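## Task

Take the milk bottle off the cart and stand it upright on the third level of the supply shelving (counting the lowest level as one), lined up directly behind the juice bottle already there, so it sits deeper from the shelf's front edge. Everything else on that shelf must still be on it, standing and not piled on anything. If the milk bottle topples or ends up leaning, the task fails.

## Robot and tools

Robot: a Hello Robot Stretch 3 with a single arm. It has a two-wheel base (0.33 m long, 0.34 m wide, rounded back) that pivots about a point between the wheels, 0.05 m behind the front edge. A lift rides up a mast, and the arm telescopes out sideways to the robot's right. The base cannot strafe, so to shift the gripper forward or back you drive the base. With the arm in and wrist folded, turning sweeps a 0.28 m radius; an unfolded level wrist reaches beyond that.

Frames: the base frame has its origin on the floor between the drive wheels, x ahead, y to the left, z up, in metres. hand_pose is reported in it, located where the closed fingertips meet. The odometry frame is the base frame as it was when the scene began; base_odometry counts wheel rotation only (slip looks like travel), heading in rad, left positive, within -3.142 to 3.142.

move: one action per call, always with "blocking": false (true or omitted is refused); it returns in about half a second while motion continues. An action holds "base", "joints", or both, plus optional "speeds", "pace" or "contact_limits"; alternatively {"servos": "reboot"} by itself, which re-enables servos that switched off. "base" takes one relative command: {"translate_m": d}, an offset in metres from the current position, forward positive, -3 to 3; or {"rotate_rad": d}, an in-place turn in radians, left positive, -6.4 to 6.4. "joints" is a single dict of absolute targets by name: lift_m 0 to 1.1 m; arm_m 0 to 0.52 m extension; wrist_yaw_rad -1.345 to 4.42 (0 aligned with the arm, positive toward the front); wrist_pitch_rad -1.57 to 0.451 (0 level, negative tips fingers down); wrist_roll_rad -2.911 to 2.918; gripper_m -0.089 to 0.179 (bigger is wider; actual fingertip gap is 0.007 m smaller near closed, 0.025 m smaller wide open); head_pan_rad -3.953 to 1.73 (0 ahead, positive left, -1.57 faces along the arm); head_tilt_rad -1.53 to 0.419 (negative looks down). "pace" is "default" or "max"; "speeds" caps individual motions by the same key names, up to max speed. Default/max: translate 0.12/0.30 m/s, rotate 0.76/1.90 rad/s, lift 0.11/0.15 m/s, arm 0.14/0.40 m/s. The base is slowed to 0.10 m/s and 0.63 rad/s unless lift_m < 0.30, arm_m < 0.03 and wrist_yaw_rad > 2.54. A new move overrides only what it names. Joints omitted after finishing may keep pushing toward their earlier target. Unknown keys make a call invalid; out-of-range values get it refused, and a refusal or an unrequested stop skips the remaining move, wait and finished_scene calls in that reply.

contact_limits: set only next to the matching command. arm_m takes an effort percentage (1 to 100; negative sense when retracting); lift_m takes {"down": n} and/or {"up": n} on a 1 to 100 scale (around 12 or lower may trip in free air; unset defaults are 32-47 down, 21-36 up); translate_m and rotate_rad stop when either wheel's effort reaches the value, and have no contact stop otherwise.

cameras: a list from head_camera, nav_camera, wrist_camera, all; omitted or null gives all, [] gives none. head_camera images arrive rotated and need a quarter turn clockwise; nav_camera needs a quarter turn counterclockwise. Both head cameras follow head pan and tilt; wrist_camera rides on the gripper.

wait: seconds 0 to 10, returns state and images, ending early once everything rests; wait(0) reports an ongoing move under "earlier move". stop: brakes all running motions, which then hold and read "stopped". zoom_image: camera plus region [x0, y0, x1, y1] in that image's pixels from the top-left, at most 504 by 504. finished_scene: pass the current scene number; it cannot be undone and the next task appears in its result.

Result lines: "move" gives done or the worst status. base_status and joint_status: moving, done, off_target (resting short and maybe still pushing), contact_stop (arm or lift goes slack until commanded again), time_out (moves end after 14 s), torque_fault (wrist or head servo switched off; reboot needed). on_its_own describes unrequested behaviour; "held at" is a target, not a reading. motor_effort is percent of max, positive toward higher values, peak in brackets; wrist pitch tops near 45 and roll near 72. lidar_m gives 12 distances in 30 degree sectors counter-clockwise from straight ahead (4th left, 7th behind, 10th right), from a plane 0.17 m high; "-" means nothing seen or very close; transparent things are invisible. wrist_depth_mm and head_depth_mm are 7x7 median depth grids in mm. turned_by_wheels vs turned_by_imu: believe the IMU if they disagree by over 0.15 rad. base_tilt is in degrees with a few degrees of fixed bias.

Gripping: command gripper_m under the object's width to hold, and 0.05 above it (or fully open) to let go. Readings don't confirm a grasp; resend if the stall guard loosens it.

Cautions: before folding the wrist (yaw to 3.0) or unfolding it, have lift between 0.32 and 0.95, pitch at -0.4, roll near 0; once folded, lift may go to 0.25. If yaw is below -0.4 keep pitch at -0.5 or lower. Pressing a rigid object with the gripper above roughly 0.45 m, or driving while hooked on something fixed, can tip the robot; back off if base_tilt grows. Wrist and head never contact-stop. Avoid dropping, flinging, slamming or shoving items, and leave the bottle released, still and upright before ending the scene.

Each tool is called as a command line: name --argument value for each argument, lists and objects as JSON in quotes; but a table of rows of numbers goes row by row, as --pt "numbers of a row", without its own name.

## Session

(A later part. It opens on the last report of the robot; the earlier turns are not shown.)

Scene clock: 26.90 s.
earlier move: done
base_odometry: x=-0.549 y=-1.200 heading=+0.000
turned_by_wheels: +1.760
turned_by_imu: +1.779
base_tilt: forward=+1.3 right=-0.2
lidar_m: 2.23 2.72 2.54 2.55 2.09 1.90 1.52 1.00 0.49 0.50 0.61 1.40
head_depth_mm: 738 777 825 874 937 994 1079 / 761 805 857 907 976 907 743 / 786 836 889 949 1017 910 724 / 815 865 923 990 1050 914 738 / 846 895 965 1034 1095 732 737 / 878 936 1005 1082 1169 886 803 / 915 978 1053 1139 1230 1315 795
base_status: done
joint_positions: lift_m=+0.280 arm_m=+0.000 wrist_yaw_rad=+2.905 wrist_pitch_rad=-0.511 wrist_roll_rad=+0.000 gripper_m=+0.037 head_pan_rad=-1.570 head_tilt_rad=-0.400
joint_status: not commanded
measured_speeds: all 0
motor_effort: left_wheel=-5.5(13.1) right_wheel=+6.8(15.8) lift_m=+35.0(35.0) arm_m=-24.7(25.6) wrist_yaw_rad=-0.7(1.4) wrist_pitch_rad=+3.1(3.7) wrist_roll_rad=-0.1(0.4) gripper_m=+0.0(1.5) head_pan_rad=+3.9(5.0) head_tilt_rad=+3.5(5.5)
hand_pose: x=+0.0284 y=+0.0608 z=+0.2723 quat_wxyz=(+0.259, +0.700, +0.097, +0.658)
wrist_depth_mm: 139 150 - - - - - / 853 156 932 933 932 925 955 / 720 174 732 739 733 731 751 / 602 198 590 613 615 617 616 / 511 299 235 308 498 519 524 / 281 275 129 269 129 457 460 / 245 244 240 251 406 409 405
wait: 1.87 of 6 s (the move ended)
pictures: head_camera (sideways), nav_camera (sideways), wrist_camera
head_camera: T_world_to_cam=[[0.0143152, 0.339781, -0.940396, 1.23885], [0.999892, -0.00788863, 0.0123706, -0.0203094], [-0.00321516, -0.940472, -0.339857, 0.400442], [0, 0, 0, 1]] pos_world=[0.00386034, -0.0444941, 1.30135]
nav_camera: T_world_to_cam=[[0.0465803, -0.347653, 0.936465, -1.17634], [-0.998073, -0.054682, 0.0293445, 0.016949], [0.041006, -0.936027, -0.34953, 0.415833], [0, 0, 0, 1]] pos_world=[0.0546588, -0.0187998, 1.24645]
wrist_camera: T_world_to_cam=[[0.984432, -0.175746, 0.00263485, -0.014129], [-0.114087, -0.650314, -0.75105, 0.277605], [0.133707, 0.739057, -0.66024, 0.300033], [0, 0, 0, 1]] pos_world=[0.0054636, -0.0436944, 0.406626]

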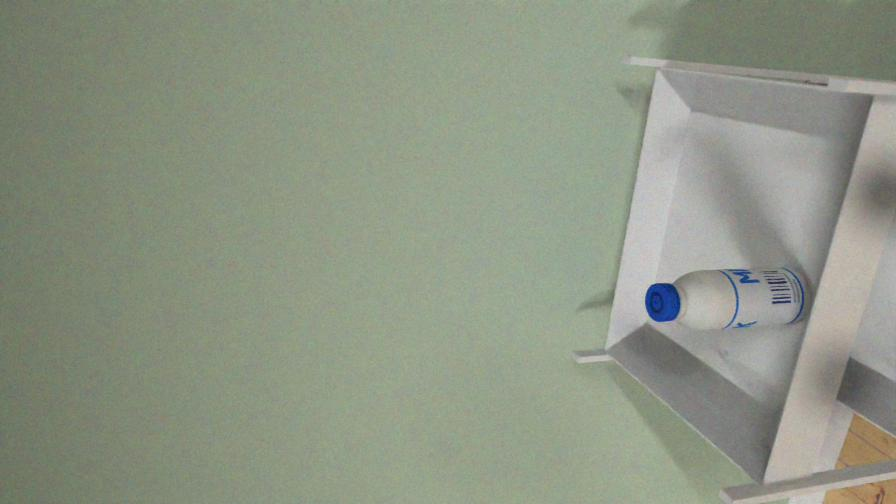

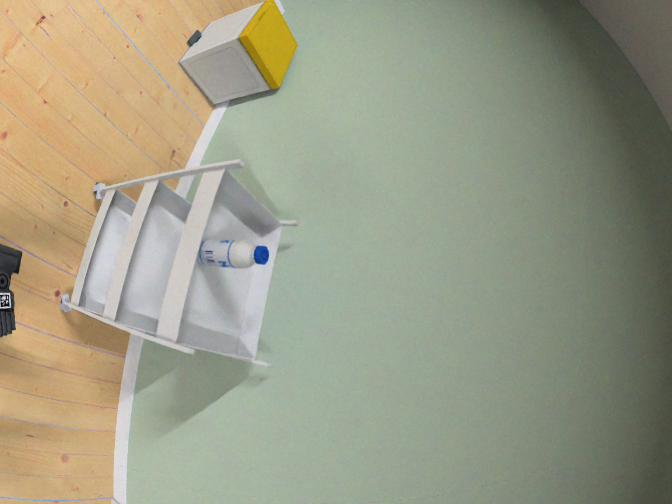

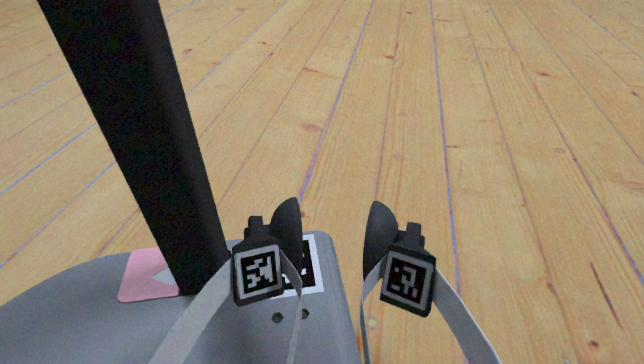

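move --joints '{"lift_m":0.75,"wrist_pitch_rad":-0.4}' --pace "max" --blocking false --cameras '[]'

wait --seconds 6 --cameras '[]'

move --joints '{"wrist_yaw_rad":0,"gripper_m":0.15}' --blocking false --cameras '[]'

wait --seconds 6 --cameras '[]'

move --joints '{"wrist_pitch_rad":0}' --blocking false --cameras '[]'

wait --seconds 4

Scene clock: 28.67 s.
move: moving
base_odometry: x=-0.549 y=-1.200 heading=+0.000
turned_by_wheels: +0.000
turned_by_imu: -0.001
base_tilt: forward=+1.4 right=-0.2
lidar_m: 2.23 2.73 2.53 2.55 2.09 1.90 1.53 1.00 0.49 0.50 0.61 1.39
head_depth_mm: 738 777 823 879 935 998 1081 / 762 807 855 913 972 910 745 / 787 836 888 948 1017 911 723 / 816 867 923 995 1050 912 739 / 844 900 960 1033 1087 729 741 / 875 935 1005 1084 1173 886 800 / 915 977 1049 1134 1237 1315 795
base_status: not commanded
joint_positions: lift_m=+0.318 arm_m=+0.000 wrist_yaw_rad=+2.905 wrist_pitch_rad=-0.423 wrist_roll_rad=+0.000 gripper_m=+0.037 head_pan_rad=-1.570 head_tilt_rad=-0.400
joint_status: lift_m moving; wrist_pitch_rad moving
measured_speeds: translate_m=+0.000 rotate_rad=+0.000 lift_m=+0.145 arm_m=+0.000 wrist_yaw_rad=+0.000 wrist_pitch_rad=+0.000 wrist_roll_rad=+0.000 head_pan_rad=+0.000 head_tilt_rad=+0.000
motor_effort: left_wheel=-5.9(5.9) right_wheel=+7.3(7.8) lift_m=+39.2(39.9) arm_m=-23.7(24.4) wrist_yaw_rad=-0.5(0.9) wrist_pitch_rad=+3.6(5.4) wrist_roll_rad=-0.1(0.3) gripper_m=+0.1(1.1) head_pan_rad=+2.9(3.9) head_tilt_rad=+3.6(4.2)
hand_pose: x=+0.0312 y=+0.0725 z=+0.3293 quat_wxyz=(+0.230, +0.704, +0.066, +0.669)
wrist_depth_mm: 136 151 - - - - - / - 153 - - - - - / 880 166 909 926 933 944 967 / 725 182 732 740 757 760 770 / 607 208 218 575 587 627 625 / 517 504 131 331 129 537 537 / 444 293 283 312 462 465 468

Scene clock: 32.10 s.
earlier move: done
base_odometry: x=-0.549 y=-1.200 heading=+0.000
turned_by_wheels: +0.000
turned_by_imu: -0.001
base_tilt: forward=+1.4 right=-0.2
lidar_m: 2.22 2.72 2.54 2.56 2.09 1.90 1.53 1.00 0.49 0.50 0.61 1.39
head_depth_mm: 741 776 825 877 935 996 1077 / 761 802 856 910 974 908 744 / 789 835 888 951 1011 910 725 / 814 867 922 990 1056 911 741 / 846 899 960 1033 1091 727 743 / 876 933 1004 1078 1172 884 800 / 913 975 1052 1137 1236 1314 794
base_status: not commanded
joint_positions: lift_m=+0.750 arm_m=+0.000 wrist_yaw_rad=+2.905 wrist_pitch_rad=-0.420 wrist_roll_rad=+0.000 gripper_m=+0.037 head_pan_rad=-1.570 head_tilt_rad=-0.400
joint_status: all done
measured_speeds: all 0
motor_effort: left_wheel=-5.4(5.9) right_wheel=+7.3(8.0) lift_m=+34.9(40.7) arm_m=-21.3(24.4) wrist_yaw_rad=-0.8(1.3) wrist_pitch_rad=+4.3(5.6) wrist_roll_rad=-0.3(0.4) gripper_m=+0.2(1.6) head_pan_rad=+3.4(4.8) head_tilt_rad=+2.7(4.2)
hand_pose: x=+0.0313 y=+0.0729 z=+0.7622 quat_wxyz=(+0.228, +0.704, +0.065, +0.669)
wrist_depth_mm: 136 151 - - - - - / 152 153 - - - - - / - 166 - - - - - / - 182 - - - - - / - 207 212 - - - - / - - 132 - 129 - - / 896 890 300 913 912 930 916
wait: 3.43 of 6 s (the move ended)

Scene clock: 32.60 s.
move: moving
base_odometry: x=-0.549 y=-1.200 heading=+0.000
turned_by_wheels: +0.000
turned_by_imu: +0.000
base_tilt: forward=+1.3 right=-0.1
lidar_m: 2.23 2.72 2.54 2.55 2.08 1.90 1.53 1.00 0.49 0.50 0.61 1.39
head_depth_mm: 739 779 825 875 937 992 1078 / 762 805 854 910 977 907 742 / 787 833 889 947 1014 911 724 / 816 868 924 989 1052 910 737 / 844 898 964 1030 1091 730 739 / 879 939 1003 1081 1174 885 802 / 913 978 1050 1136 1239 1317 796
base_status: not commanded
joint_positions: lift_m=+0.750 arm_m=+0.000 wrist_yaw_rad=+2.577 wrist_pitch_rad=-0.420 wrist_roll_rad=+0.000 gripper_m=+0.073 head_pan_rad=-1.570 head_tilt_rad=-0.400
joint_status: wrist_yaw_rad moving; gripper_m moving
measured_speeds: translate_m=+0.000 rotate_rad=+0.000 lift_m=+0.000 arm_m=+0.000 wrist_yaw_rad=-1.359 wrist_pitch_rad=+0.000 wrist_roll_rad=+0.000 head_pan_rad=+0.000 head_tilt_rad=+0.000
motor_effort: left_wheel=-5.7(5.8) right_wheel=+7.4(7.6) lift_m=+34.8(34.9) arm_m=-21.1(21.5) wrist_yaw_rad=-3.7(5.7) wrist_pitch_rad=+4.2(4.6) wrist_roll_rad=+0.1(0.3) gripper_m=+77.7(79.5) head_pan_rad=+2.9(4.2) head_tilt_rad=+2.3(3.2)
hand_pose: x=+0.0987 y=+0.0443 z=+0.7622 quat_wxyz=(+0.335, +0.705, -0.051, +0.623)
wrist_depth_mm: - - - - - - - / - - - - - - - / - - - - - - - / - - - - - - - / 216 - 155 - 152 - - / 194 - 136 - 132 - - / 209 873 934 928 927 905 908

Scene clock: 34.57 s.
earlier move: done
base_odometry: x=-0.549 y=-1.200 heading=+0.000
turned_by_wheels: +0.000
turned_by_imu: -0.001
base_tilt: forward=+1.4 right=-0.2
lidar_m: 2.22 2.72 2.53 2.55 2.08 1.90 1.53 1.00 0.49 0.50 0.61 1.40
head_depth_mm: 739 780 823 875 934 995 1078 / 762 808 854 908 973 910 743 / 789 835 887 948 1012 908 723 / 816 862 925 987 1053 911 737 / 845 901 961 1036 1089 729 739 / 877 937 1005 1085 1172 886 802 / 914 973 1049 1137 1238 1319 795
base_status: not commanded
joint_positions: lift_m=+0.750 arm_m=+0.000 wrist_yaw_rad=+0.002 wrist_pitch_rad=-0.420 wrist_roll_rad=+0.000 gripper_m=+0.150 head_pan_rad=-1.570 head_tilt_rad=-0.400
joint_status: all done
measured_speeds: all 0
motor_effort: left_wheel=-5.7(6.1) right_wheel=+7.6(7.8) lift_m=+34.0(34.9) arm_m=-19.5(21.5) wrist_yaw_rad=-1.9(5.7) wrist_pitch_rad=+4.2(4.8) wrist_roll_rad=-0.1(0.4) gripper_m=-0.7(80.2) head_pan_rad=+3.0(4.6) head_tilt_rad=+1.6(3.2)
hand_pose: x=-0.0211 y=-0.3691 z=+0.7622 quat_wxyz=(+0.692, +0.148, -0.691, -0.147)
wrist_depth_mm: - 894 760 657 612 552 500 / - 487 549 566 566 565 536 / - 438 366 417 477 508 574 / - - - 336 304 636 613 / - 147 647 - 318 293 663 / - 126 564 - - 128 712 / 872 907 768 736 455 874 115
wait: 1.97 of 6 s (the move ended)

Scene clock: 35.07 s.
move: moving
base_odometry: x=-0.549 y=-1.200 heading=+0.000
turned_by_wheels: +0.000
turned_by_imu: +0.000
base_tilt: forward=+1.4 right=-0.2
lidar_m: 2.22 2.73 2.53 2.55 2.08 1.90 1.53 1.00 0.49 0.50 0.61 1.40
head_depth_mm: 739 779 825 874 933 996 1080 / 761 804 854 912 973 908 743 / 787 837 890 946 1019 913 725 / 814 864 925 988 1048 912 736 / 845 901 962 1038 1087 730 699 / 879 939 1004 1082 1172 886 800 / 912 977 1050 1133 1238 1324 793
base_status: not commanded
joint_positions: lift_m=+0.750 arm_m=+0.000 wrist_yaw_rad=+0.002 wrist_pitch_rad=-0.067 wrist_roll_rad=+0.000 gripper_m=+0.150 head_pan_rad=-1.570 head_tilt_rad=-0.400
joint_status: wrist_pitch_rad moving
measured_speeds: translate_m=+0.000 rotate_rad=+0.000 lift_m=+0.000 arm_m=+0.000 wrist_yaw_rad=+0.000 wrist_pitch_rad=+0.624 wrist_roll_rad=+0.000 head_pan_rad=+0.000 head_tilt_rad=+0.000
motor_effort: left_wheel=-5.3(5.8) right_wheel=+6.9(7.6) lift_m=+33.8(34.0) arm_m=-19.1(20.0) wrist_yaw_rad=-1.8(2.4) wrist_pitch_rad=+4.7(5.7) wrist_roll_rad=+0.0(0.2) gripper_m=+0.1(1.3) head_pan_rad=+2.8(3.5) head_tilt_rad=+1.8(2.2)
hand_pose: x=-0.0210 y=-0.3990 z=+0.8474 quat_wxyz=(+0.707, +0.025, -0.706, -0.023)
wrist_depth_mm: - 884 751 672 602 555 505 / - 919 798 695 628 571 518 / - 981 843 722 656 588 537 / - - 636 676 653 602 559 / - 146 519 527 575 152 575 / - 127 360 340 432 128 584 / - - 662 333 300 282 115

Scene clock: 35.63 s.
earlier move: done
base_odometry: x=-0.549 y=-1.200 heading=+0.000
turned_by_wheels: +0.000
turned_by_imu: +0.000
base_tilt: forward=+1.4 right=-0.1
lidar_m: 2.22 2.71 2.54 2.55 2.09 1.90 1.53 1.00 0.49 0.50 0.61 1.39
head_depth_mm: 737 778 826 878 935 994 1081 / 763 804 855 914 973 910 744 / 789 833 884 948 1012 908 723 / 817 868 923 993 1056 909 739 / 842 902 962 1034 1095 727 690 / 878 935 1005 1083 1172 887 799 / 913 972 1049 1132 1238 1315 792
base_status: not commanded
joint_positions: lift_m=+0.750 arm_m=+0.000 wrist_yaw_rad=+0.002 wrist_pitch_rad=-0.025 wrist_roll_rad=+0.000 gripper_m=+0.150 head_pan_rad=-1.570 head_tilt_rad=-0.400
joint_status: all done
measured_speeds: all 0
motor_effort: left_wheel=-5.6(5.8) right_wheel=+7.4(7.6) lift_m=+33.5(34.0) arm_m=-18.4(20.2) wrist_yaw_rad=-2.1(2.5) wrist_pitch_rad=+5.0(5.7) wrist_roll_rad=-0.3(0.3) gripper_m=-0.4(1.3) head_pan_rad=+3.7(3.7) head_tilt_rad=+2.1(2.3)
hand_pose: x=-0.0210 y=-0.4005 z=+0.8582 quat_wxyz=(+0.707, +0.010, -0.707, -0.008)
wrist_depth_mm: - 890 779 685 616 554 509 / - 924 799 707 629 582 524 / - 975 840 734 650 594 536 / - - 866 742 678 603 551 / - 146 579 595 600 152 559 / - 123 415 472 504 128 560 / - - 365 328 397 383 115
wait: 0.57 of 4 s (the move ended)
pictures: head_camera (sideways), nav_camera (sideways), wrist_camera
head_camera: T_world_to_cam=[[0.0143152, 0.339781, -0.940396, 1.23885], [0.999892, -0.00788863, 0.0123706, -0.0203094], [-0.00321516, -0.940472, -0.339857, 0.400442], [0, 0, 0, 1]] pos_world=[0.00386034, -0.0444941, 1.30135]
nav_camera: T_world_to_cam=[[0.0465803, -0.347653, 0.936465, -1.17634], [-0.998073, -0.054682, 0.0293445, 0.016949], [0.041006, -0.936027, -0.34953, 0.415833], [0, 0, 0, 1]] pos_world=[0.0546588, -0.0187998, 1.24645]
wrist_camera: T_world_to_cam=[[-0.998072, -0.0540786, 0.0304633, -0.0648076], [-0.0422093, 0.231518, -0.971914, 0.956291], [0.0455069, -0.971326, -0.233354, -0.0188155], [0, 0, 0, 1]] pos_world=[-0.0234621, -0.243179, 0.927016]

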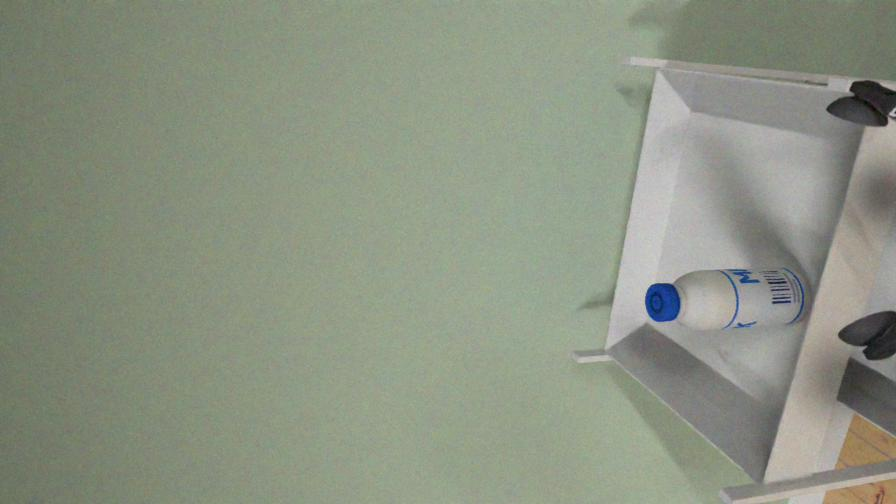

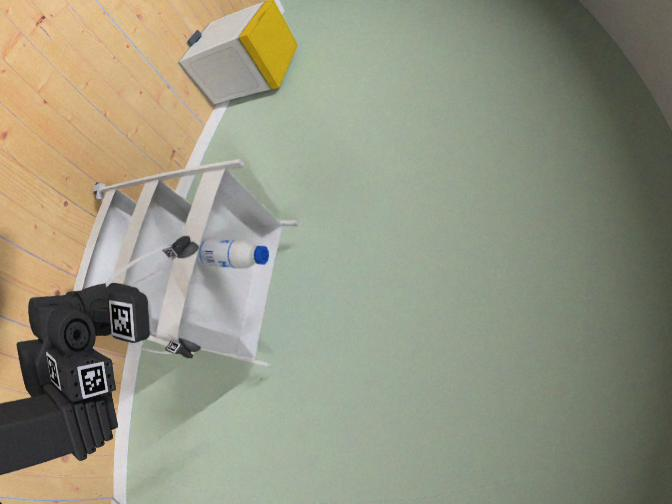

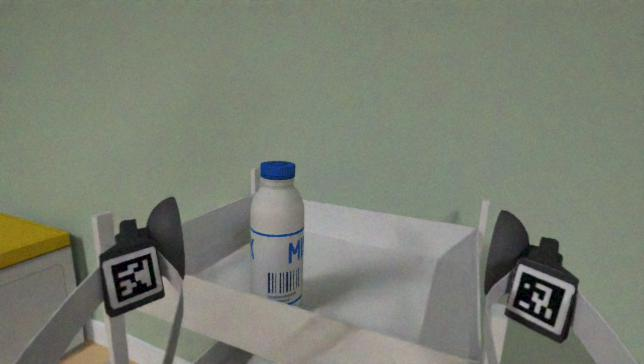

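move --base '{"translate_m":0.073}' --joints '{"lift_m":0.665}' --blocking false --cameras '[]'

wait --seconds 4 --cameras '["wrist_camera"]'

move --joints '{"arm_m":0.12}' --contact_limits '{"arm_m":40}' --blocking false --cameras '[]'

wait --seconds 4

Scene clock: 37.00 s.
move: moving
base_odometry: x=-0.534 y=-1.200 heading=+0.000
turned_by_wheels: +0.000
turned_by_imu: +0.000
base_tilt: forward=+1.1 right=-0.3
lidar_m: 2.21 2.70 2.53 2.54 2.11 1.91 1.54 1.01 0.50 0.51 0.61 1.39
head_depth_mm: 744 781 829 878 940 996 1082 / 766 809 857 919 976 904 722 / 791 839 892 954 1022 912 723 / 818 868 926 994 1058 851 740 / 849 905 966 1040 1093 852 707 / 884 942 1009 1084 1181 883 801 / 916 980 1053 1139 1244 1320 1363
base_status: translate_m moving
joint_positions: lift_m=+0.725 arm_m=+0.000 wrist_yaw_rad=+0.002 wrist_pitch_rad=-0.023 wrist_roll_rad=+0.000 gripper_m=+0.150 head_pan_rad=-1.570 head_tilt_rad=-0.400
joint_status: lift_m moving
measured_speeds: translate_m=+0.058 rotate_rad=+0.000 lift_m=-0.097 arm_m=+0.000 wrist_yaw_rad=+0.000 wrist_pitch_rad=+0.000 wrist_roll_rad=+0.000 head_pan_rad=+0.000 head_tilt_rad=+0.000
motor_effort: left_wheel=+7.1(7.1) right_wheel=+9.5(10.0) lift_m=+16.6(31.8) arm_m=-17.1(18.8) wrist_yaw_rad=-1.4(2.3) wrist_pitch_rad=+5.0(5.4) wrist_roll_rad=+0.0(0.4) gripper_m=-0.4(1.1) head_pan_rad=+2.8(3.5) head_tilt_rad=+1.4(2.0)
hand_pose: x=-0.0211 y=-0.4006 z=+0.8334 quat_wxyz=(+0.707, +0.009, -0.707, -0.008)
wrist_depth_mm: - 901 779 689 622 563 515 / - 925 815 731 632 581 526 / - 977 844 725 661 593 545 / - - 876 715 667 612 549 / - 146 561 408 592 152 566 / - 126 359 406 469 128 572 / - - 668 327 296 272 115

Scene clock: 38.37 s.
earlier move: done
base_odometry: x=-0.476 y=-1.200 heading=+0.000
turned_by_wheels: +0.000
turned_by_imu: -0.001
base_tilt: forward=+1.3 right=-0.4
lidar_m: 2.15 2.65 2.51 2.53 2.16 1.97 1.57 1.03 0.52 0.53 0.64 1.35
head_depth_mm: 759 802 848 903 961 906 720 / 785 834 882 936 1002 904 722 / 813 859 913 973 1038 906 745 / 838 896 952 1021 1079 725 743 / 873 926 991 1066 1134 888 798 / 905 963 1035 1118 1209 1270 784 / 943 1004 1083 1167 1272 1396 1466
base_status: done
joint_positions: lift_m=+0.665 arm_m=+0.000 wrist_yaw_rad=+0.002 wrist_pitch_rad=-0.023 wrist_roll_rad=+0.000 gripper_m=+0.150 head_pan_rad=-1.570 head_tilt_rad=-0.400
joint_status: all done
measured_speeds: all 0
motor_effort: left_wheel=+2.7(7.5) right_wheel=+3.6(10.0) lift_m=+16.6(31.8) arm_m=-16.7(18.8) wrist_yaw_rad=-1.5(2.3) wrist_pitch_rad=+4.9(5.4) wrist_roll_rad=-0.1(0.4) gripper_m=+0.7(1.5) head_pan_rad=+2.4(3.6) head_tilt_rad=+1.1(2.0)
hand_pose: x=-0.0211 y=-0.4006 z=+0.7736 quat_wxyz=(+0.707, +0.009, -0.707, -0.008)
wrist_depth_mm: - 913 802 713 642 584 526 / - 971 839 730 658 595 545 / - - 854 379 688 613 555 / - - 592 380 609 573 571 / - 147 360 340 481 152 309 / 973 127 986 353 303 128 248 / - - 651 - 661 555 115
wait: 1.37 of 4 s (the move ended)
wrist_camera: T_world_to_cam=[[-0.998094, -0.0536187, 0.0305443, -0.0621776], [-0.0421115, 0.230029, -0.972272, 0.873715], [0.0451059, -0.971705, -0.231849, -0.0399941], [0, 0, 0, 1]] pos_world=[-0.0234618, -0.243176, 0.842115]

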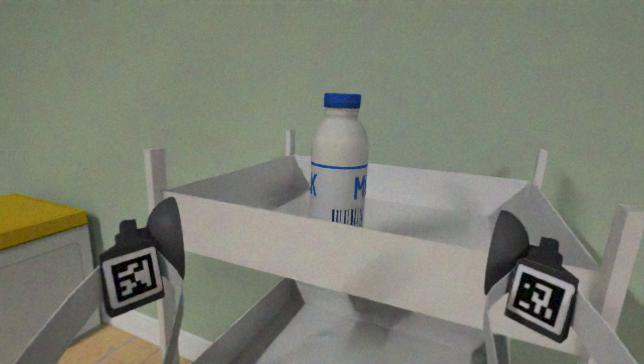

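Scene clock: 38.87 s.
move: moving
base_odometry: x=-0.476 y=-1.200 heading=+0.000
turned_by_wheels: +0.000
turned_by_imu: +0.000
base_tilt: forward=+1.4 right=-0.1
lidar_m: 2.15 2.65 2.51 2.53 2.16 1.97 1.58 1.03 0.52 0.53 0.64 1.34
head_depth_mm: 760 802 849 901 961 903 722 / 786 830 881 938 1003 905 722 / 815 857 913 976 1040 909 746 / 839 896 951 1020 1078 728 743 / 874 927 992 1066 1135 891 798 / 903 963 1036 1122 1204 1271 783 / 942 1008 1079 1167 1264 1396 1460
base_status: not commanded
joint_positions: lift_m=+0.665 arm_m=+0.018 wrist_yaw_rad=+0.001 wrist_pitch_rad=-0.023 wrist_roll_rad=+0.000 gripper_m=+0.150 head_pan_rad=-1.570 head_tilt_rad=-0.400
joint_status: arm_m moving
measured_speeds: translate_m=+0.000 rotate_rad=+0.000 lift_m=+0.000 arm_m=+0.068 wrist_yaw_rad=+0.000 wrist_pitch_rad=+0.000 wrist_roll_rad=+0.000 head_pan_rad=+0.000 head_tilt_rad=+0.000
motor_effort: left_wheel=+2.6(2.9) right_wheel=+3.8(4.4) lift_m=+16.9(17.0) arm_m=+24.9(25.9) wrist_yaw_rad=-1.6(2.1) wrist_pitch_rad=+5.1(5.2) wrist_roll_rad=-0.1(0.3) gripper_m=+0.0(1.1) head_pan_rad=+2.4(3.0) head_tilt_rad=+0.5(1.3)
contact_limits: arm_m 40 (drawing in: default 43, maximum 56; extending or still: default 51, maximum 69)
hand_pose: x=-0.0211 y=-0.4182 z=+0.7736 quat_wxyz=(+0.707, +0.009, -0.707, -0.008)
wrist_depth_mm: - 919 783 712 627 567 521 / - 947 819 712 650 588 534 / - - 859 362 663 601 541 / - - 574 368 609 567 562 / - 146 349 325 478 152 381 / 972 127 940 328 288 129 231 / - - 646 - 635 273 115

Scene clock: 40.50 s.
earlier move: done
base_odometry: x=-0.476 y=-1.200 heading=+0.000
turned_by_wheels: +0.000
turned_by_imu: +0.000
base_tilt: forward=+1.3 right=-0.2
lidar_m: 2.15 2.64 2.51 2.53 2.16 1.97 1.57 1.03 0.51 0.53 0.64 1.34
head_depth_mm: 761 798 848 901 964 907 719 / 784 831 881 936 1004 907 660 / 811 858 913 977 1035 909 744 / 839 889 949 1020 1072 724 742 / 872 928 990 1065 1128 894 795 / 903 964 1030 1109 1210 1277 782 / 939 1003 1084 1166 1275 1405 1461
base_status: not commanded
joint_positions: lift_m=+0.665 arm_m=+0.120 wrist_yaw_rad=+0.001 wrist_pitch_rad=-0.023 wrist_roll_rad=+0.000 gripper_m=+0.150 head_pan_rad=-1.570 head_tilt_rad=-0.400
joint_status: all done
measured_speeds: all 0
motor_effort: left_wheel=+2.8(3.0) right_wheel=+3.6(4.7) lift_m=+17.1(17.2) arm_m=+25.7(27.2) wrist_yaw_rad=-1.8(2.3) wrist_pitch_rad=+4.9(5.5) wrist_roll_rad=-0.2(0.3) gripper_m=-0.4(1.3) head_pan_rad=+1.4(3.1) head_tilt_rad=+0.0(1.4)
contact_limits: arm_m 40 (drawing in: default 43, maximum 56; extending or still: default 51, maximum 69)
hand_pose: x=-0.0211 y=-0.5206 z=+0.7736 quat_wxyz=(+0.707, +0.009, -0.707, -0.008)
wrist_depth_mm: 908 778 677 605 539 487 452 / 956 799 698 616 552 504 459 / - 845 727 258 570 522 470 / - 879 553 258 512 516 468 / 967 147 424 268 476 150 429 / 931 126 242 272 345 128 319 / 308 967 249 215 191 172 115
wait: 1.63 of 4 s (the move ended)
pictures: head_camera (sideways), nav_camera (sideways), wrist_camera
head_camera: T_world_to_cam=[[0.0143152, 0.339781, -0.940396, 1.23885], [0.999892, -0.00788863, 0.0123706, -0.0203094], [-0.00321516, -0.940472, -0.339857, 0.400442], [0, 0, 0, 1]] pos_world=[0.00386034, -0.0444941, 1.30135]
nav_camera: T_world_to_cam=[[0.0465803, -0.347653, 0.936465, -1.17634], [-0.998073, -0.054682, 0.0293445, 0.016949], [0.041006, -0.936027, -0.34953, 0.415833], [0, 0, 0, 1]] pos_world=[0.0546588, -0.0187998, 1.24645]
wrist_camera: T_world_to_cam=[[-0.998094, -0.0536187, 0.0305443, -0.0686119], [-0.0421115, 0.230029, -0.972272, 0.901318], [0.0451059, -0.971705, -0.231849, -0.156599], [0, 0, 0, 1]] pos_world=[-0.0234618, -0.363176, 0.842115]

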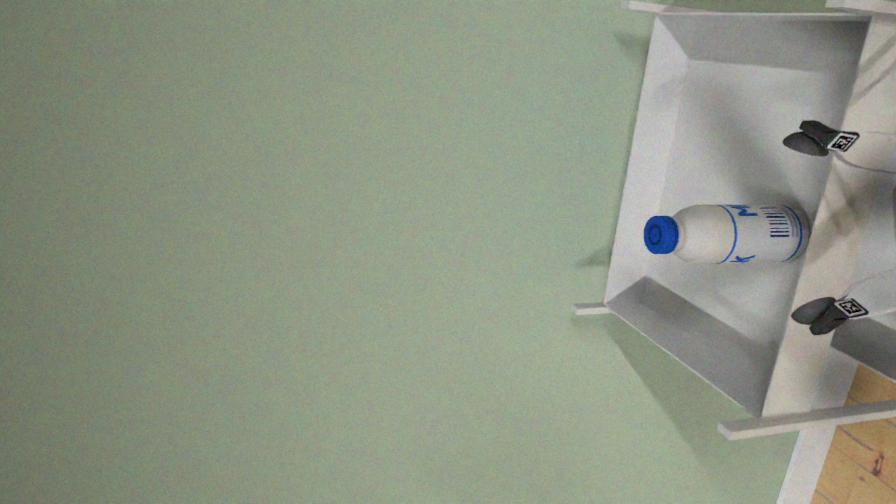

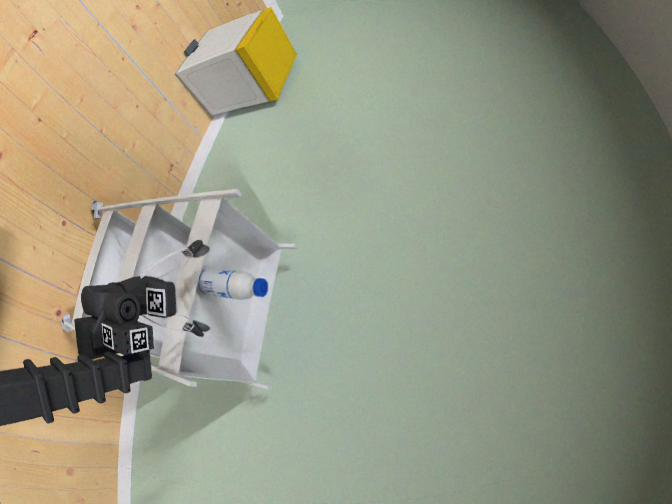

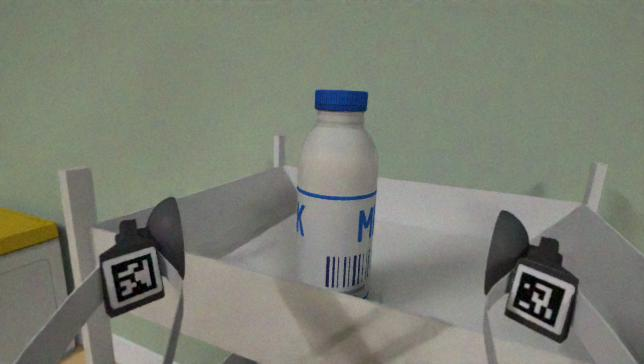

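move --joints '{"arm_m":0.242}' --contact_limits '{"arm_m":40}' --blocking false --cameras '[]'

wait --seconds 4

Scene clock: 41.47 s.
move: moving
base_odometry: x=-0.476 y=-1.200 heading=+0.000
turned_by_wheels: +0.000
turned_by_imu: +0.000
base_tilt: forward=+1.4 right=-0.1
lidar_m: 2.15 2.65 2.51 2.53 2.16 1.97 1.58 1.03 0.52 0.53 0.64 1.35
head_depth_mm: 759 801 847 904 959 907 720 / 785 830 875 939 1003 910 703 / 811 859 916 974 1039 909 669 / 839 893 948 1021 1074 726 730 / 867 927 992 1066 1130 892 796 / 908 965 1035 1113 1212 1275 782 / 941 1003 1080 1169 1279 1391 1453
base_status: not commanded
joint_positions: lift_m=+0.665 arm_m=+0.138 wrist_yaw_rad=+0.001 wrist_pitch_rad=-0.023 wrist_roll_rad=+0.000 gripper_m=+0.150 head_pan_rad=-1.570 head_tilt_rad=-0.400
joint_status: arm_m moving
measured_speeds: translate_m=+0.000 rotate_rad=+0.000 lift_m=+0.000 arm_m=+0.068 wrist_yaw_rad=+0.000 wrist_pitch_rad=+0.000 wrist_roll_rad=+0.000 head_pan_rad=+0.000 head_tilt_rad=+0.000
motor_effort: left_wheel=+2.8(2.9) right_wheel=+4.1(4.1) lift_m=+17.2(17.4) arm_m=+25.0(26.7) wrist_yaw_rad=-1.5(2.1) wrist_pitch_rad=+4.7(5.3) wrist_roll_rad=+0.2(0.3) gripper_m=-0.3(1.6) head_pan_rad=+2.0(2.8) head_tilt_rad=+0.1(0.6)
contact_limits: arm_m 40 (drawing in: default 43, maximum 56; extending or still: default 51, maximum 69)
hand_pose: x=-0.0211 y=-0.5382 z=+0.7736 quat_wxyz=(+0.707, +0.009, -0.707, -0.008)
wrist_depth_mm: 896 760 662 586 525 480 439 / 915 795 683 606 544 494 445 / - 827 707 247 557 503 457 / 969 870 679 243 503 510 467 / 901 146 424 253 469 152 407 / 905 126 230 261 346 128 321 / 298 311 228 200 182 261 115

Scene clock: 43.13 s.
earlier move: done
base_odometry: x=-0.476 y=-1.200 heading=+0.000
turned_by_wheels: +0.000
turned_by_imu: +0.000
base_tilt: forward=+1.5 right=-0.1
lidar_m: 2.15 2.65 2.51 2.54 2.16 1.97 1.58 1.03 0.51 0.53 0.64 1.35
head_depth_mm: 759 801 848 901 961 905 721 / 785 831 882 939 1000 908 484 / 813 861 917 976 1034 878 472 / 838 891 949 1017 1076 724 562 / 871 926 991 1062 1131 886 802 / 903 967 1034 1108 1204 1273 780 / 942 1003 1081 1167 1270 1396 1460
base_status: not commanded
joint_positions: lift_m=+0.665 arm_m=+0.242 wrist_yaw_rad=+0.001 wrist_pitch_rad=-0.023 wrist_roll_rad=+0.000 gripper_m=+0.150 head_pan_rad=-1.570 head_tilt_rad=-0.400
joint_status: all done
measured_speeds: all 0
motor_effort: left_wheel=+2.3(3.0) right_wheel=+3.9(4.4) lift_m=+17.4(17.7) arm_m=+24.6(26.7) wrist_yaw_rad=-2.0(2.3) wrist_pitch_rad=+4.8(5.3) wrist_roll_rad=+0.0(0.3) gripper_m=+0.2(1.6) head_pan_rad=+1.1(2.8) head_tilt_rad=-0.2(1.3)
contact_limits: arm_m 40 (drawing in: default 43, maximum 56; extending or still: default 51, maximum 69)
hand_pose: x=-0.0211 y=-0.6426 z=+0.7736 quat_wxyz=(+0.707, +0.009, -0.707, -0.008)
wrist_depth_mm: 738 627 543 483 436 395 360 / 777 659 566 488 448 405 371 / 805 679 601 140 453 420 378 / 875 719 622 137 458 428 388 / 916 147 363 135 381 152 333 / 220 127 328 141 340 128 325 / 237 248 259 147 258 260 115
wait: 1.67 of 4 s (the move ended)
pictures: head_camera (sideways), nav_camera (sideways), wrist_camera
head_camera: T_world_to_cam=[[0.0143152, 0.339781, -0.940396, 1.23885], [0.999892, -0.00788863, 0.0123706, -0.0203094], [-0.00321516, -0.940472, -0.339857, 0.400442], [0, 0, 0, 1]] pos_world=[0.00386034, -0.0444941, 1.30135]
nav_camera: T_world_to_cam=[[0.0465803, -0.347653, 0.936465, -1.17634], [-0.998073, -0.054682, 0.0293445, 0.016949], [0.041006, -0.936027, -0.34953, 0.415833], [0, 0, 0, 1]] pos_world=[0.0546588, -0.0187998, 1.24645]
wrist_camera: T_world_to_cam=[[-0.998094, -0.0536187, 0.0305443, -0.0751533], [-0.0421115, 0.230029, -0.972272, 0.929382], [0.0451059, -0.971705, -0.231849, -0.275147], [0, 0, 0, 1]] pos_world=[-0.0234618, -0.485176, 0.842115]

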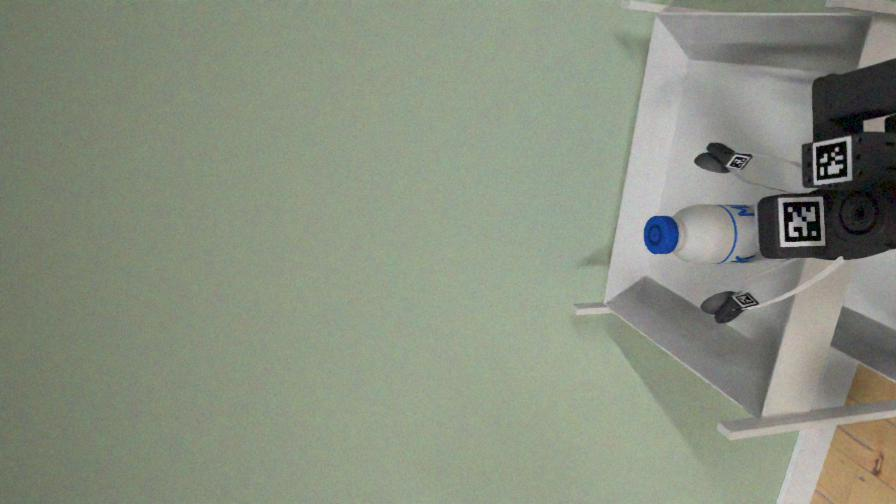

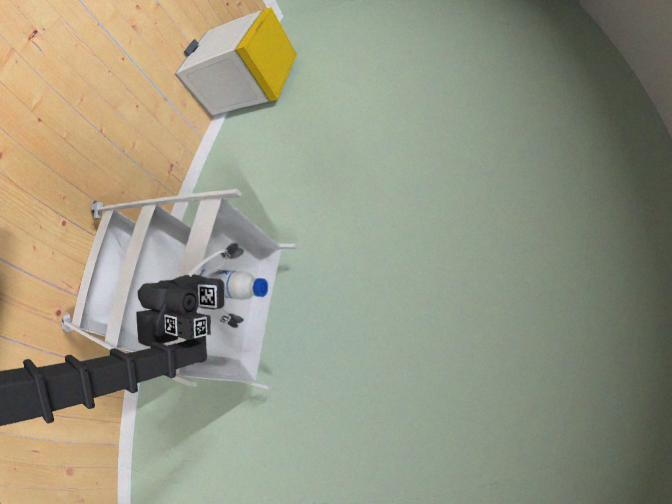

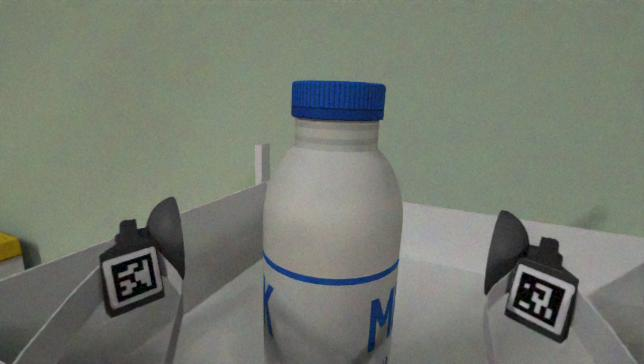

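move --joints '{"lift_m":0.648}' --contact_limits '{"lift_m":{"down":15}}' --blocking false --cameras '[]'

wait --seconds 2 --cameras '[]'

move --joints '{"gripper_m":0.045}' --blocking false --cameras '[]'

wait --seconds 3 --cameras '["wrist_camera"]'

move --joints '{"lift_m":0.78}' --blocking false --cameras '[]'

wait --seconds 3 --cameras '["wrist_camera","head_camera"]'

Scene clock: 44.10 s.
move: moving
base_odometry: x=-0.476 y=-1.200 heading=+0.000
turned_by_wheels: +0.000
turned_by_imu: +0.000
base_tilt: forward=+1.3 right=-0.2
lidar_m: 2.15 2.65 2.51 2.53 2.16 1.97 1.58 1.03 0.51 0.53 0.64 1.35
head_depth_mm: 760 803 848 902 959 908 720 / 784 829 880 934 1004 909 489 / 811 860 914 972 1035 909 544 / 840 891 949 1018 1075 726 562 / 871 926 990 1061 1128 889 797 / 903 961 1033 1116 1201 1272 783 / 943 1005 1080 1169 1274 1397 1466
base_status: not commanded
joint_positions: lift_m=+0.649 arm_m=+0.242 wrist_yaw_rad=+0.001 wrist_pitch_rad=-0.023 wrist_roll_rad=+0.000 gripper_m=+0.150 head_pan_rad=-1.570 head_tilt_rad=-0.400
joint_status: lift_m moving
measured_speeds: translate_m=+0.000 rotate_rad=+0.000 lift_m=-0.019 arm_m=+0.000 wrist_yaw_rad=+0.000 wrist_pitch_rad=+0.000 wrist_roll_rad=+0.000 head_pan_rad=+0.000 head_tilt_rad=+0.000
motor_effort: left_wheel=+2.4(2.8) right_wheel=+4.4(4.4) lift_m=+15.8(20.1) arm_m=+23.6(24.5) wrist_yaw_rad=-2.1(2.4) wrist_pitch_rad=+5.2(5.2) wrist_roll_rad=-0.1(0.3) gripper_m=-0.3(0.9) head_pan_rad=+1.6(2.1) head_tilt_rad=-0.3(1.3)
contact_limits: arm_m 40 (drawing in: default 43, maximum 56; extending or still: default 51, maximum 69); lift_m down 15 (down: maximum 72; up: maximum 65)
hand_pose: x=-0.0211 y=-0.6426 z=+0.7573 quat_wxyz=(+0.707, +0.009, -0.707, -0.008)
wrist_depth_mm: 740 638 547 477 435 395 363 / 785 651 572 134 440 405 370 / 814 690 596 135 450 416 378 / 856 715 599 131 385 421 389 / 871 147 359 135 378 150 327 / 220 126 287 140 314 128 319 / 215 234 229 147 235 240 115

Scene clock: 44.47 s.
earlier move: done
base_odometry: x=-0.476 y=-1.200 heading=+0.000
turned_by_wheels: +0.000
turned_by_imu: +0.000
base_tilt: forward=+1.3 right=-0.1
lidar_m: 2.15 2.65 2.51 2.53 2.16 1.97 1.57 1.03 0.52 0.53 0.64 1.34
head_depth_mm: 759 802 850 903 957 906 721 / 783 830 879 940 1003 909 489 / 812 860 916 975 1039 909 545 / 842 892 951 1018 1079 724 565 / 866 930 990 1064 1131 891 799 / 904 966 1033 1116 1213 1275 783 / 936 1004 1083 1175 1274 1398 1462
base_status: not commanded
joint_positions: lift_m=+0.648 arm_m=+0.242 wrist_yaw_rad=+0.001 wrist_pitch_rad=-0.023 wrist_roll_rad=+0.000 gripper_m=+0.150 head_pan_rad=-1.570 head_tilt_rad=-0.400
joint_status: all done
measured_speeds: all 0
motor_effort: left_wheel=+2.7(2.9) right_wheel=+3.4(4.5) lift_m=+16.2(20.1) arm_m=+24.0(24.5) wrist_yaw_rad=-2.0(2.4) wrist_pitch_rad=+4.8(5.3) wrist_roll_rad=-0.1(0.3) gripper_m=-0.3(0.9) head_pan_rad=+1.8(2.8) head_tilt_rad=-0.5(1.5)
contact_limits: arm_m 40 (drawing in: default 43, maximum 56; extending or still: default 51, maximum 69); lift_m down 15 (down: maximum 72; up: maximum 65)
hand_pose: x=-0.0211 y=-0.6426 z=+0.7566 quat_wxyz=(+0.707, +0.009, -0.707, -0.008)
wrist_depth_mm: 744 628 555 471 434 398 362 / 781 658 580 134 442 405 369 / 822 688 599 133 447 418 379 / 859 702 601 131 381 422 390 / 850 147 359 135 376 150 324 / 220 126 285 141 311 128 320 / 213 232 227 147 234 237 115
wait: 0.37 of 2 s (the move ended)

Scene clock: 44.97 s.
move: moving
base_odometry: x=-0.476 y=-1.200 heading=+0.000
turned_by_wheels: +0.000
turned_by_imu: +0.000
base_tilt: forward=+1.2 right=-0.1
lidar_m: 2.15 2.64 2.51 2.52 2.16 1.97 1.58 1.03 0.51 0.53 0.64 1.35
head_depth_mm: 759 802 852 899 964 906 723 / 786 828 880 934 1003 907 489 / 814 861 911 976 1032 910 543 / 837 891 956 1019 1077 723 563 / 873 926 991 1067 1141 889 796 / 905 965 1037 1112 1211 1267 781 / 940 1007 1084 1169 1277 1399 1463
base_status: not commanded
joint_positions: lift_m=+0.648 arm_m=+0.242 wrist_yaw_rad=+0.001 wrist_pitch_rad=-0.023 wrist_roll_rad=+0.000 gripper_m=+0.113 head_pan_rad=-1.570 head_tilt_rad=-0.400
joint_status: gripper_m moving
measured_speeds: all 0
motor_effort: left_wheel=+2.4(2.9) right_wheel=+3.7(4.2) lift_m=+16.1(16.3) arm_m=+23.5(24.7) wrist_yaw_rad=-2.0(2.4) wrist_pitch_rad=+4.9(5.3) wrist_roll_rad=-0.2(0.3) gripper_m=-80.6(81.4) head_pan_rad=+1.2(2.3) head_tilt_rad=-1.5(1.7)
contact_limits: arm_m 40 (drawing in: default 43, maximum 56; extending or still: default 51, maximum 69); lift_m down 15 (down: maximum 72; up: maximum 65)
hand_pose: x=-0.0211 y=-0.6426 z=+0.7566 quat_wxyz=(+0.707, +0.009, -0.707, -0.008)
wrist_depth_mm: 734 630 554 469 435 395 362 / 760 659 579 135 440 408 370 / 816 684 598 134 446 415 379 / 872 722 602 131 379 428 387 / 849 264 151 135 148 342 327 / 233 124 158 140 280 129 322 / - 223 228 147 232 228 251

Scene clock: 46.03 s.
earlier move: done
base_odometry: x=-0.476 y=-1.200 heading=+0.000
turned_by_wheels: +0.000
turned_by_imu: +0.000
base_tilt: forward=+1.3 right=-0.2
lidar_m: 2.15 2.65 2.51 2.53 2.16 1.97 1.57 1.03 0.52 0.52 0.64 1.34
head_depth_mm: 759 804 848 902 962 903 718 / 784 828 878 939 1004 909 489 / 813 861 912 977 1039 911 545 / 838 892 950 1019 1073 723 564 / 870 924 988 1063 1133 888 796 / 905 967 1032 1116 1205 1277 782 / 939 1006 1081 1174 1276 1397 1461
base_status: not commanded
joint_positions: lift_m=+0.648 arm_m=+0.242 wrist_yaw_rad=+0.002 wrist_pitch_rad=-0.023 wrist_roll_rad=+0.000 gripper_m=+0.045 head_pan_rad=-1.570 head_tilt_rad=-0.400
joint_status: all done
measured_speeds: all 0
motor_effort: left_wheel=+2.5(3.1) right_wheel=+3.6(4.2) lift_m=+16.5(16.5) arm_m=+22.5(24.7) wrist_yaw_rad=-1.9(2.4) wrist_pitch_rad=+4.3(5.3) wrist_roll_rad=-0.1(0.4) gripper_m=-9.4(81.7) head_pan_rad=+2.2(2.3) head_tilt_rad=-1.6(2.0)
contact_limits: arm_m 40 (drawing in: default 43, maximum 56; extending or still: default 51, maximum 69); lift_m down 15 (down: maximum 72; up: maximum 65)
hand_pose: x=-0.0210 y=-0.6426 z=+0.7566 quat_wxyz=(+0.707, +0.009, -0.707, -0.008)
wrist_depth_mm: 736 643 553 468 437 395 363 / 778 658 576 134 437 405 372 / 811 683 608 134 447 416 378 / 870 735 390 130 382 420 391 / 844 287 153 135 148 358 326 / 235 270 133 140 131 318 323 / 230 216 227 146 232 247 250
wait: 1.07 of 3 s (the move ended)
wrist_camera: T_world_to_cam=[[-0.99809, -0.0537155, 0.0305206, -0.0746615], [-0.0421107, 0.230025, -0.972273, 0.912852], [0.0452057, -0.971701, -0.231848, -0.279085], [0, 0, 0, 1]] pos_world=[-0.0234619, -0.485177, 0.825115]

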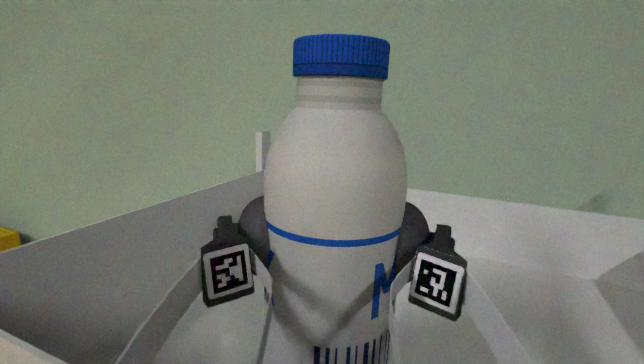

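Scene clock: 46.53 s.
move: moving
base_odometry: x=-0.476 y=-1.200 heading=+0.000
turned_by_wheels: +0.000
turned_by_imu: +0.000
base_tilt: forward=+1.5 right=-0.2
lidar_m: 2.15 2.65 2.52 2.52 2.16 1.97 1.57 1.03 0.52 0.53 0.64 1.34
head_depth_mm: 761 802 849 902 960 908 721 / 782 828 878 936 1002 908 478 / 810 862 916 976 1037 877 467 / 838 890 949 1019 1079 712 561 / 872 927 991 1068 1132 892 796 / 903 969 1038 1117 1205 1273 783 / 938 1005 1082 1170 1280 1406 1470
base_status: not commanded
joint_positions: lift_m=+0.673 arm_m=+0.242 wrist_yaw_rad=+0.002 wrist_pitch_rad=-0.072 wrist_roll_rad=+0.000 gripper_m=+0.045 head_pan_rad=-1.570 head_tilt_rad=-0.400
joint_status: lift_m moving
measured_speeds: translate_m=+0.000 rotate_rad=+0.000 lift_m=+0.097 arm_m=+0.000 wrist_yaw_rad=+0.000 wrist_pitch_rad=-0.024 wrist_roll_rad=+0.000 head_pan_rad=+0.000 head_tilt_rad=+0.000
motor_effort: left_wheel=+2.5(2.8) right_wheel=+3.9(3.9) lift_m=+36.6(39.9) arm_m=+22.5(23.2) wrist_yaw_rad=-1.9(2.3) wrist_pitch_rad=+14.0(14.4) wrist_roll_rad=-0.1(0.3) gripper_m=-8.4(9.7) head_pan_rad=+1.0(2.2) head_tilt_rad=-1.8(2.1)
contact_limits: arm_m 40 (drawing in: default 43, maximum 56; extending or still: default 51, maximum 69)
hand_pose: x=-0.0211 y=-0.6408 z=+0.7696 quat_wxyz=(+0.707, +0.026, -0.706, -0.025)
wrist_depth_mm: 730 617 544 469 426 389 357 / 771 650 571 135 437 405 369 / 817 690 607 135 447 417 379 / 871 729 390 131 386 425 388 / 880 296 152 135 148 360 329 / 237 273 132 140 132 319 327 / 232 226 237 145 241 254 258

Scene clock: 48.07 s.
earlier move: done
base_odometry: x=-0.476 y=-1.200 heading=+0.000
turned_by_wheels: +0.000
turned_by_imu: +0.000
base_tilt: forward=+1.3 right=-0.2
lidar_m: 2.15 2.65 2.51 2.52 2.16 1.97 1.57 1.03 0.52 0.53 0.64 1.34
head_depth_mm: 757 802 846 900 960 904 342 / 783 829 879 941 1003 444 400 / 809 858 917 975 1033 429 418 / 840 892 948 1019 1008 523 691 / 869 928 991 1060 1136 888 797 / 905 965 1033 1111 1210 1268 780 / 941 1006 1082 1171 1273 1396 1455
base_status: not commanded
joint_positions: lift_m=+0.780 arm_m=+0.242 wrist_yaw_rad=+0.002 wrist_pitch_rad=-0.072 wrist_roll_rad=+0.000 gripper_m=+0.045 head_pan_rad=-1.570 head_tilt_rad=-0.400
joint_status: all done
measured_speeds: all 0
on_its_own: wrist_pitch_rad is at rest, and its effort (+13.3) is outside its rest range (-8 to +12)
motor_effort: left_wheel=+2.4(2.9) right_wheel=+3.0(4.4) lift_m=+38.8(44.3) arm_m=+20.6(23.2) wrist_yaw_rad=-1.8(2.5) wrist_pitch_rad=+13.3(14.4) wrist_roll_rad=-0.2(0.4) gripper_m=-9.2(9.7) head_pan_rad=+1.5(2.6) head_tilt_rad=-1.9(2.5)
contact_limits: arm_m 40 (drawing in: default 43, maximum 56; extending or still: default 51, maximum 69)
hand_pose: x=-0.0211 y=-0.6408 z=+0.8763 quat_wxyz=(+0.707, +0.026, -0.706, -0.025)
wrist_depth_mm: 738 626 541 471 431 390 355 / 776 649 574 135 433 404 369 / 825 690 602 136 448 417 380 / 876 722 632 131 458 433 389 / 934 779 151 135 148 445 402 / 937 855 132 140 131 441 415 / 964 292 372 145 388 380 353
wait: 1.53 of 3 s (the move ended)
pictures: head_camera (sideways), wrist_camera
head_camera: T_world_to_cam=[[0.0143152, 0.339781, -0.940396, 1.23885], [0.999892, -0.00788863, 0.0123706, -0.0203094], [-0.00321516, -0.940472, -0.339857, 0.400442], [0, 0, 0, 1]] pos_world=[0.00386034, -0.0444941, 1.30135]
wrist_camera: T_world_to_cam=[[-0.99809, -0.0550614, 0.0280113, -0.0769045], [-0.0422127, 0.276805, -0.959998, 1.04805], [0.0451052, -0.959347, -0.278601, -0.200753], [0, 0, 0, 1]] pos_world=[-0.0234617, -0.486931, 0.952349]

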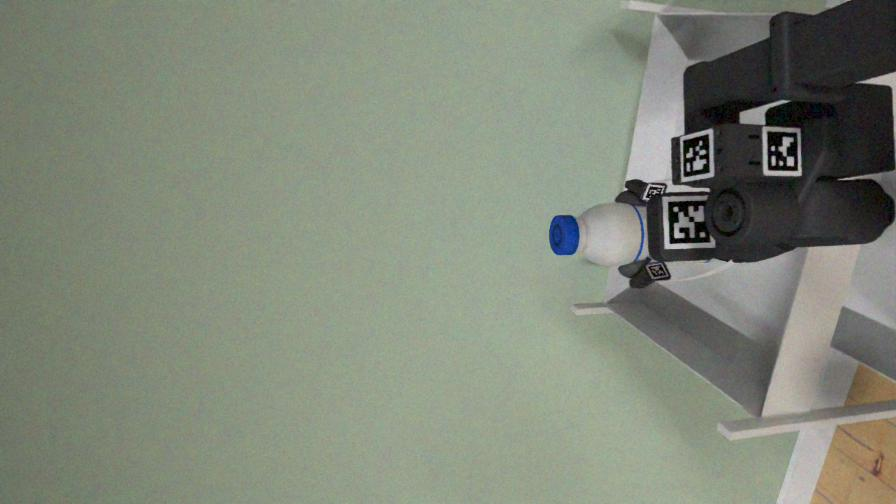

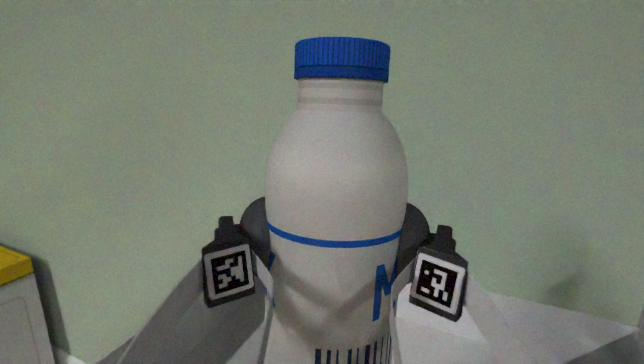

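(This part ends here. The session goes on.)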